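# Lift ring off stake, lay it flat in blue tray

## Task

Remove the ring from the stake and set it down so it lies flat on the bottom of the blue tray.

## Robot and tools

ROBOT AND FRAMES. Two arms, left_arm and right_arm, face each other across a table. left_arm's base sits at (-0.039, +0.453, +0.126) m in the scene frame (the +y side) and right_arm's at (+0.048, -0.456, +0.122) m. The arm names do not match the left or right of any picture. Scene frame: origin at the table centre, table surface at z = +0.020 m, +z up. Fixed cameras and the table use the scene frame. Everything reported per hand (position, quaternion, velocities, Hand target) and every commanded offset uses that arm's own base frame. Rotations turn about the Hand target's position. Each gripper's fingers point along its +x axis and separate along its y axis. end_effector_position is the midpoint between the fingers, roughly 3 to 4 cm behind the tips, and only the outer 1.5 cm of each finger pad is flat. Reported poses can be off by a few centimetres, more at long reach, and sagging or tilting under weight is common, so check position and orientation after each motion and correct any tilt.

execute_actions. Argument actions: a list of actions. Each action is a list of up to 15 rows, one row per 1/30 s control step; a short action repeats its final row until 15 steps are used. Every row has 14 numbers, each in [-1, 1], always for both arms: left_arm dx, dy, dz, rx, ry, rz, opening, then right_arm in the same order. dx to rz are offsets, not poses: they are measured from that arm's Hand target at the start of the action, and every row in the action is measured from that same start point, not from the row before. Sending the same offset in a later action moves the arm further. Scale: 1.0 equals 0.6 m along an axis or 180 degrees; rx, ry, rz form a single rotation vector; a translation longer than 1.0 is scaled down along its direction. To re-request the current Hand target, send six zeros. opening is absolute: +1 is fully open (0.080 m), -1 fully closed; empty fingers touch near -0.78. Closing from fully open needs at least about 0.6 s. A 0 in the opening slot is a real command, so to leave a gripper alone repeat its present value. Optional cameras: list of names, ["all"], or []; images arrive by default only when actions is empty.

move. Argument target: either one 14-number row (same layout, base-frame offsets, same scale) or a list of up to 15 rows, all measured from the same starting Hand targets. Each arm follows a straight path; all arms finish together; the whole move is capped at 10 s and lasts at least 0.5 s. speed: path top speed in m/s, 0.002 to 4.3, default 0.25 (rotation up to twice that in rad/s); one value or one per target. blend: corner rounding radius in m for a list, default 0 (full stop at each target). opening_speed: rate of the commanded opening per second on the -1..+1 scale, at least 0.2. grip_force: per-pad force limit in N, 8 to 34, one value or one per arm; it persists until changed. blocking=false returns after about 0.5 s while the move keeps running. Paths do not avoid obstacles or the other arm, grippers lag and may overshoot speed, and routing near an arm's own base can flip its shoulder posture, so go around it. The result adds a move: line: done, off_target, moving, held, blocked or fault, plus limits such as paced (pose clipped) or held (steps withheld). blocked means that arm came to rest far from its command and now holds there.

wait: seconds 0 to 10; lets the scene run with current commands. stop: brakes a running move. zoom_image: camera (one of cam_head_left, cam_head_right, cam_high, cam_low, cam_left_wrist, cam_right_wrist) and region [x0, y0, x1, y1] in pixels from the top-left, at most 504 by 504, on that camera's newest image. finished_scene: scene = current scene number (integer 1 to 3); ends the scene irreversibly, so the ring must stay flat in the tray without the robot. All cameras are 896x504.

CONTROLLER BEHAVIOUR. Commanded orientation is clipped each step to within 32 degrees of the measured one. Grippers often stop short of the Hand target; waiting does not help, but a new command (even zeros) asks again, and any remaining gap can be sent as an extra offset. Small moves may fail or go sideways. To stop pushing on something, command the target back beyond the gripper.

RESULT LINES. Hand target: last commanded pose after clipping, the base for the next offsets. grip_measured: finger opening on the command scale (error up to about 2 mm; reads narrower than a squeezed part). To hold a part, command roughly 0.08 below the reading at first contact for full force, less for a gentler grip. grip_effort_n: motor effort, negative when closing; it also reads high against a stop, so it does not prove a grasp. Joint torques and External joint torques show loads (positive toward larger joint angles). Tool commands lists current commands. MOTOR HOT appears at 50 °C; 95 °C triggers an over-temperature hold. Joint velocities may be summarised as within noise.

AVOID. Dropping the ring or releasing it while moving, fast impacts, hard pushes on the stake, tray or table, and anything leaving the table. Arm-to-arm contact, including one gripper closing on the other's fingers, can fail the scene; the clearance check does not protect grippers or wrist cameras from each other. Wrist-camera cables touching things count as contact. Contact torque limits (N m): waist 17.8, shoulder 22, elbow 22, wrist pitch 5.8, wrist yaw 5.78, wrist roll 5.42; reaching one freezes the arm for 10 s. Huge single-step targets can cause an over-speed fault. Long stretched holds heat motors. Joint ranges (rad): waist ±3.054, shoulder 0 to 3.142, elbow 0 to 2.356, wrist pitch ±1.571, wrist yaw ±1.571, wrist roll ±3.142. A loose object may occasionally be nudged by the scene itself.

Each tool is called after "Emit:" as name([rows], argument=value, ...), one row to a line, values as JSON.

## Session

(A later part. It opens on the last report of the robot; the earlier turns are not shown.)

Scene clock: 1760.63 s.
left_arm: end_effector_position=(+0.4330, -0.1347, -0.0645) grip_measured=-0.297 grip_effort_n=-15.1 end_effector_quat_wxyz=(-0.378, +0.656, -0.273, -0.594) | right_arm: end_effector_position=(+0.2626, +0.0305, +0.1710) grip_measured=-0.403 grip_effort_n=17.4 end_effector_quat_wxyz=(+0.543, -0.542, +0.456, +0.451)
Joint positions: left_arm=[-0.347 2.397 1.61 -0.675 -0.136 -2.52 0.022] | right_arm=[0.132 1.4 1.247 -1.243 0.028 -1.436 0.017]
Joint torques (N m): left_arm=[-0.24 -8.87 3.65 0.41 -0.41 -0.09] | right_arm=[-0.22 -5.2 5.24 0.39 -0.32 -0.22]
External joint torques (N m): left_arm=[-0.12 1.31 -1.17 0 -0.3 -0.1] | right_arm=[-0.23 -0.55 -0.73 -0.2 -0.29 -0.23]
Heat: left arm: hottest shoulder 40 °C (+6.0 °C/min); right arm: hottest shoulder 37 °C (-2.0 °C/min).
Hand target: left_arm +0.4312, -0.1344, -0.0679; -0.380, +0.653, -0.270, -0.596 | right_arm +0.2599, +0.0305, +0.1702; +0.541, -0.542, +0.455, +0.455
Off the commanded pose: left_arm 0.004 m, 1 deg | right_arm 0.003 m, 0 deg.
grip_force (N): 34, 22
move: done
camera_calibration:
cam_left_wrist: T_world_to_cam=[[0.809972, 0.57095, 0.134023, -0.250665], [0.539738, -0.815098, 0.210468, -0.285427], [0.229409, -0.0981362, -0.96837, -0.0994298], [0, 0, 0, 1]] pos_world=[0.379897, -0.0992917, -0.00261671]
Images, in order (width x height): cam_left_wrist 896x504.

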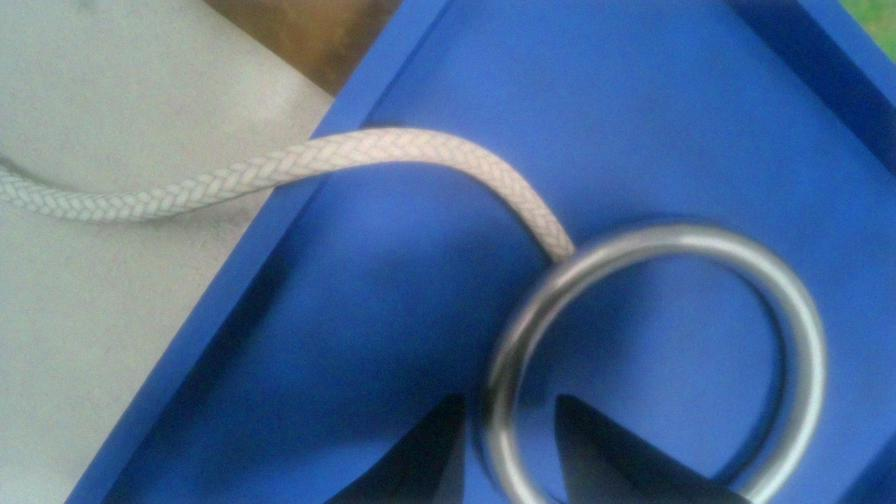

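Emit:
move(target=[-0.0017,0,-0.0117,0,0,0,-0.3,0,0,0,0,0,0,-0.4], speed=0.03, cameras=[])

Emit:
move(target=[0,0,-0.0083,0,0,0,-0.3,0,0,0,0,0,0,-0.4], speed=0.03, cameras=["cam_left_wrist"])

Scene clock: 1775.73 s.
left_arm: end_effector_position=(+0.4334, -0.1352, -0.0681) grip_measured=-0.297 grip_effort_n=-15.1 end_effector_quat_wxyz=(-0.379, +0.658, -0.272, -0.591) | right_arm: end_effector_position=(+0.2626, +0.0305, +0.1710) grip_measured=-0.403 grip_effort_n=17.4 end_effector_quat_wxyz=(+0.543, -0.542, +0.456, +0.451)
Joint positions: left_arm=[-0.348 2.403 1.602 -0.656 -0.137 -2.521 0.022] | right_arm=[0.132 1.4 1.247 -1.243 0.028 -1.436 0.017]
Joint torques (N m): left_arm=[-0.51 -8.22 3.28 0.66 -0.36 -0.1] | right_arm=[-0.21 -5.2 5.23 0.39 -0.32 -0.22]
External joint torques (N m): left_arm=[-0.58 1.94 -1.48 0.25 -0.23 -0.11] | right_arm=[-0.23 -0.47 -0.77 -0.19 -0.28 -0.23]
Heat: left arm: hottest elbow 40 °C (-4.0 °C/min); right arm: hottest shoulder 37 °C (-2.0 °C/min).
Hand target: left_arm +0.4302, -0.1345, -0.0750; -0.380, +0.653, -0.271, -0.596 | right_arm +0.2599, +0.0305, +0.1702; +0.541, -0.542, +0.455, +0.455
Off the commanded pose: left_arm 0.008 m, 1 deg | right_arm 0.003 m, 0 deg.
grip_force (N): 34, 22
move: done
No camera images: "cameras" was empty.

Scene clock: 1776.43 s.
left_arm: end_effector_position=(+0.4334, -0.1351, -0.0689) grip_measured=-0.297 grip_effort_n=-15.1 end_effector_quat_wxyz=(-0.379, +0.659, -0.272, -0.590) | right_arm: end_effector_position=(+0.2626, +0.0305, +0.1710) grip_measured=-0.403 grip_effort_n=17.9 end_effector_quat_wxyz=(+0.543, -0.542, +0.456, +0.451)
Joint positions: left_arm=[-0.348 2.403 1.598 -0.649 -0.138 -2.521 0.022] | right_arm=[0.132 1.4 1.247 -1.243 0.028 -1.436 0.017]
Joint torques (N m): left_arm=[-0.29 -7.02 3.44 1.18 -0.33 -0.12] | right_arm=[-0.22 -5.21 5.23 0.39 -0.32 -0.22]
External joint torques (N m): left_arm=[-0.29 3.22 -1.37 0.77 -0.21 -0.13] | right_arm=[-0.23 -0.55 -0.74 -0.2 -0.28 -0.23]
Heat: left arm: hottest elbow 40 °C (-4.0 °C/min); right arm: hottest shoulder 37 °C (-1.0 °C/min).
Hand target: left_arm +0.4302, -0.1344, -0.0799; -0.380, +0.653, -0.270, -0.596 | right_arm +0.2599, +0.0305, +0.1702; +0.541, -0.542, +0.455, +0.455
Off the commanded pose: left_arm 0.012 m, 1 deg | right_arm 0.003 m, 0 deg.
grip_force (N): 34, 22
move: off_target (left_arm)
camera_calibration:
cam_left_wrist: T_world_to_cam=[[0.809121, 0.570593, 0.140523, -0.249429], [0.537297, -0.815179, 0.216321, -0.283623], [0.237983, -0.0995277, -0.966156, -0.107662], [0, 0, 0, 1]] pos_world=[0.379829, -0.0995964, -0.00761467]
Images, in order (width x height): cam_left_wrist 896x504.

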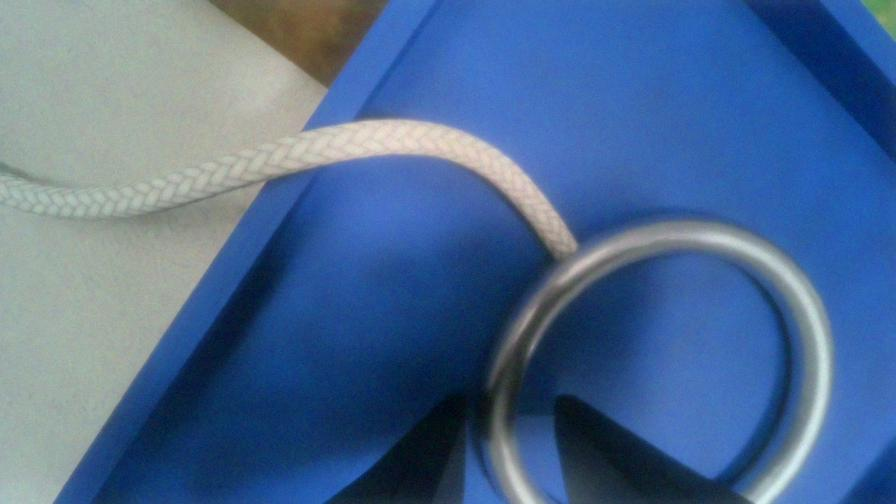

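Emit:
move([
  [0,0,0.004,0,0,0,-0.72,0,0,0,0,0,0,-0.4],
  [0,0,0.07,0,0,0,-0.72,0,0,0,0,0,0,-0.4],
], speed=[0.03,0.05], opening_speed=0.3, grip_force=[22,22], cameras=["cam_left_wrist"])

Scene clock: 1790.03 s.
left_arm: end_effector_position=(+0.4236, -0.1344, -0.0489) grip_measured=-0.604 grip_effort_n=-59.3 end_effector_quat_wxyz=(-0.380, +0.643, -0.277, -0.605) | right_arm: end_effector_position=(+0.2626, +0.0305, +0.1710) grip_measured=-0.403 grip_effort_n=17.4 end_effector_quat_wxyz=(+0.543, -0.542, +0.456, +0.451)
Joint positions: left_arm=[-0.354 2.361 1.615 -0.753 -0.138 -2.522 0.008] | right_arm=[0.132 1.4 1.247 -1.243 0.028 -1.436 0.017]
Joint torques (N m): left_arm=[0.27 -11.56 5.24 -0.03 -0.33 -0.07] | right_arm=[-0.22 -5.2 5.24 0.39 -0.33 -0.22]
External joint torques (N m): left_arm=[0.28 -1.54 0.42 -0.35 -0.22 -0.08] | right_arm=[-0.24 -0.5 -0.74 -0.2 -0.28 -0.23]
Heat: left arm: hottest elbow 40 °C (-3.0 °C/min); right arm: hottest shoulder 36 °C (-2.0 °C/min).
Hand target: left_arm +0.4301, -0.1345, -0.0380; -0.380, +0.653, -0.271, -0.596 | right_arm +0.2599, +0.0305, +0.1702; +0.541, -0.542, +0.455, +0.455
Off the commanded pose: left_arm 0.013 m, 2 deg | right_arm 0.003 m, 0 deg.
grip_force (N): 22, 22
move: off_target (left_arm)
camera_calibration:
cam_left_wrist: T_world_to_cam=[[0.817244, 0.564674, 0.115137, -0.25012], [0.541607, -0.820837, 0.181351, -0.286428], [0.196913, -0.085849, -0.976655, -0.0671507], [0, 0, 0, 1]] pos_world=[0.372763, -0.099639, 0.0151589]
Images, in order (width x height): cam_left_wrist 896x504.

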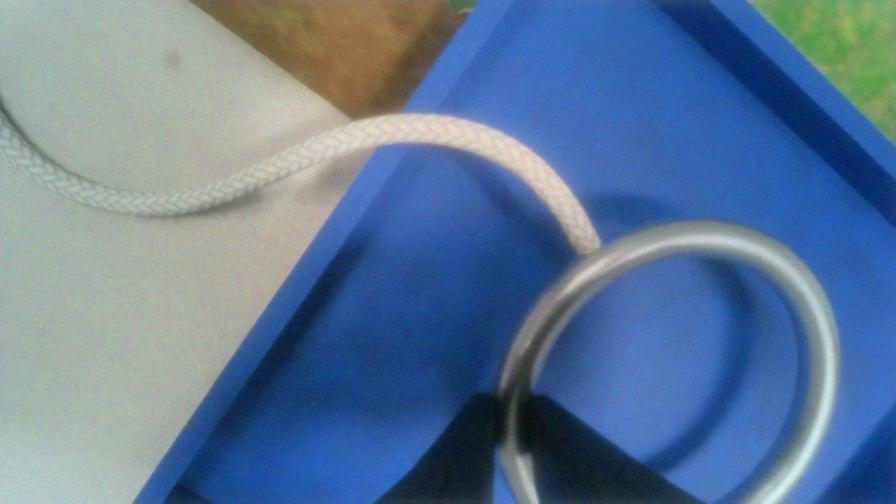

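Emit:
move([
  [0,0,-0.062,0,0,0,-0.72,0,0,0,0,0,0,-0.4],
  [0,0,-0.073,0,0,0,-0.72,0,0,0,0,0,0,-0.4],
  [0,0,-0.073,0,0,0,-0.4,0,0,0,0,0,0,-0.4],
  [0,0,0.0,0,0,0,-0.4,0,0,0,0,0,0,-0.4],
  [-0.05,0.05,0.2,0,0,0,-0.4,0,0,0,0,0,0,-0.4],
], speed=[0.06,0.03,0.03,0.04,0.15], opening_speed=0.3, blend=[0.003,0,0,0.01,0], cameras=["cam_left_wrist","cam_head_left"])

Scene clock: 1806.43 s.
left_arm: end_effector_position=(+0.3985, -0.1041, +0.0763) grip_measured=-0.402 grip_effort_n=13.3 end_effector_quat_wxyz=(-0.381, +0.648, -0.270, -0.601) | right_arm: end_effector_position=(+0.2626, +0.0305, +0.1710) grip_measured=-0.403 grip_effort_n=17.4 end_effector_quat_wxyz=(+0.543, -0.542, +0.456, +0.451)
Joint positions: left_arm=[-0.308 2.056 1.636 -1.059 -0.143 -2.482 0.017] | right_arm=[0.132 1.4 1.247 -1.243 0.028 -1.436 0.017]
Joint torques (N m): left_arm=[0.22 -9.59 5.36 -0.03 0.04 0.08] | right_arm=[-0.21 -5.21 5.24 0.39 -0.33 -0.23]
External joint torques (N m): left_arm=[0.22 -0.73 -0.1 -0.43 0.16 0.07] | right_arm=[-0.23 -0.56 -0.72 -0.2 -0.29 -0.24]
Heat: left arm: hottest shoulder 42 °C (+3.0 °C/min); right arm: hottest shoulder 36 °C (-1.0 °C/min).
Hand target: left_arm +0.4001, -0.1044, +0.0820; -0.380, +0.653, -0.271, -0.596 | right_arm +0.2599, +0.0305, +0.1702; +0.541, -0.542, +0.455, +0.455
Off the commanded pose: left_arm 0.006 m, 1 deg | right_arm 0.003 m, 0 deg.
grip_force (N): 22, 22
move: done; target 3's new opening was sent with left_arm's hand 0.013 m and 1 deg from that target
camera_calibration:
cam_left_wrist: T_world_to_cam=[[0.811176, 0.570029, 0.130614, -0.259322], [0.544357, -0.817619, 0.187549, -0.271898], [0.213701, -0.0810342, -0.973532, 0.0562724], [0, 0, 0, 1]] pos_world=[0.34634, -0.0699276, 0.139648]
Images, in order (width x height): cam_head_left 896x504, cam_left_wrist 896x504.

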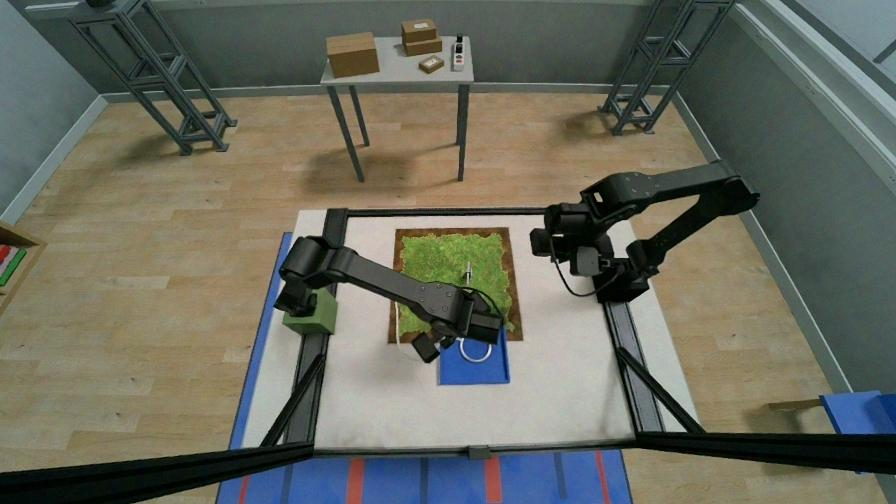

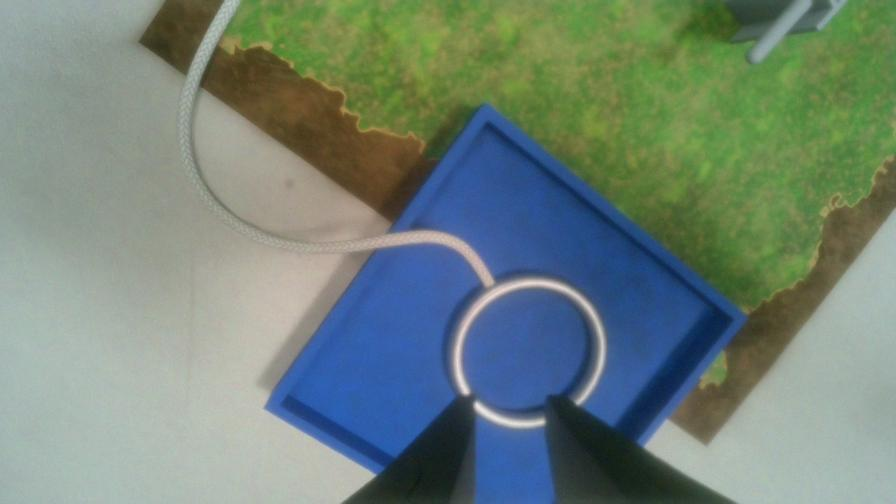

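Emit:
move([
  [-0.2335,0.174,0.1467,0,0,0,-0.4,0,0,0,0,0,0,1],
  [-0.2335,0.174,0.1467,0,0,0,-0.4,0.2285,-0.0825,-0.1453,0,0.0556,0,1],
], speed=0.2, blend=[0.02,0], cameras=["cam_right_wrist","cam_head_left"])

Scene clock: 2007.73 s.
left_arm: end_effector_position=(+0.2621, -0.0002, +0.1697) grip_measured=-0.402 grip_effort_n=13.3 end_effector_quat_wxyz=(-0.382, +0.652, -0.269, -0.597) | right_arm: end_effector_position=(+0.3954, -0.0198, +0.0862) grip_measured=+0.997 grip_effort_n=17.9 end_effector_quat_wxyz=(+0.502, -0.501, +0.502, +0.495)
Joint positions: left_arm=[-0.067 1.421 1.261 -1.275 -0.115 -2.239 0.017] | right_arm=[-0.048 2.061 1.693 -1.196 0.005 -1.612 0.08]
Joint torques (N m): left_arm=[0.29 -5.26 4.32 0.08 0.13 0.09] | right_arm=[-0.1 -7.18 7.13 0.02 -0.32 -0.24]
External joint torques (N m): left_arm=[0.29 -0.8 -1.27 -0.4 0.24 0.08] | right_arm=[-0.11 2.15 1.45 -0.27 -0.27 -0.24]
Heat: left arm: hottest shoulder 43 °C (+2.0 °C/min); right arm: hottest shoulder 33 °C (-1.0 °C/min).
Hand target: left_arm +0.2600, -0.0001, +0.1700; -0.380, +0.653, -0.271, -0.596 | right_arm +0.3970, -0.0191, +0.0831; +0.500, -0.500, +0.500, +0.500
Off the commanded pose: left_arm 0.002 m, 0 deg | right_arm 0.004 m, 1 deg.
grip_force (N): 22, 22
move: done; blend cut to 0 m at target 1
camera_calibration:
cam_right_wrist: T_world_to_cam=[[0.999577, -0.0266598, 0.0116492, -0.385573], [-0.0288657, -0.958807, 0.282589, 0.00514994], [0.0036356, -0.282806, -0.95917, 0.153744], [0, 0, 0, 1]] pos_world=[0.385, 0.0381381, 0.150503]
Images, in order (width x height): cam_head_left 896x504, cam_right_wrist 896x504.

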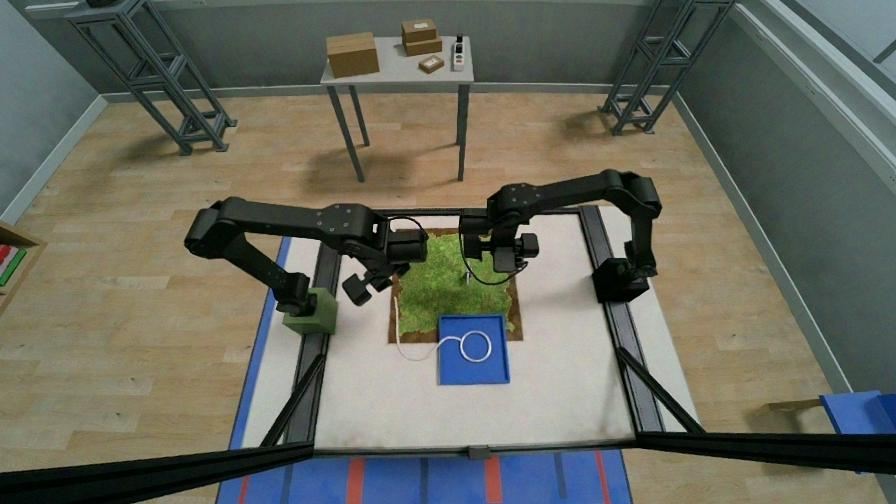

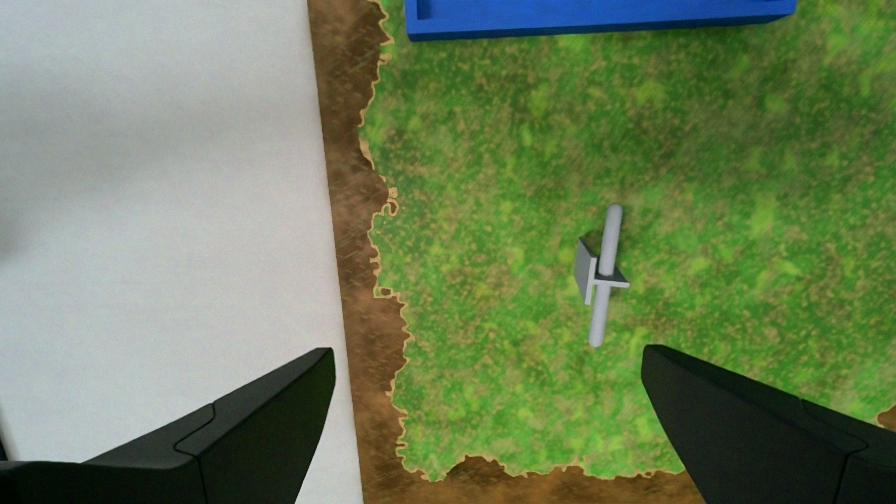

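Emit:
finished_scene(scene=1)

The scene is finished: the task was done.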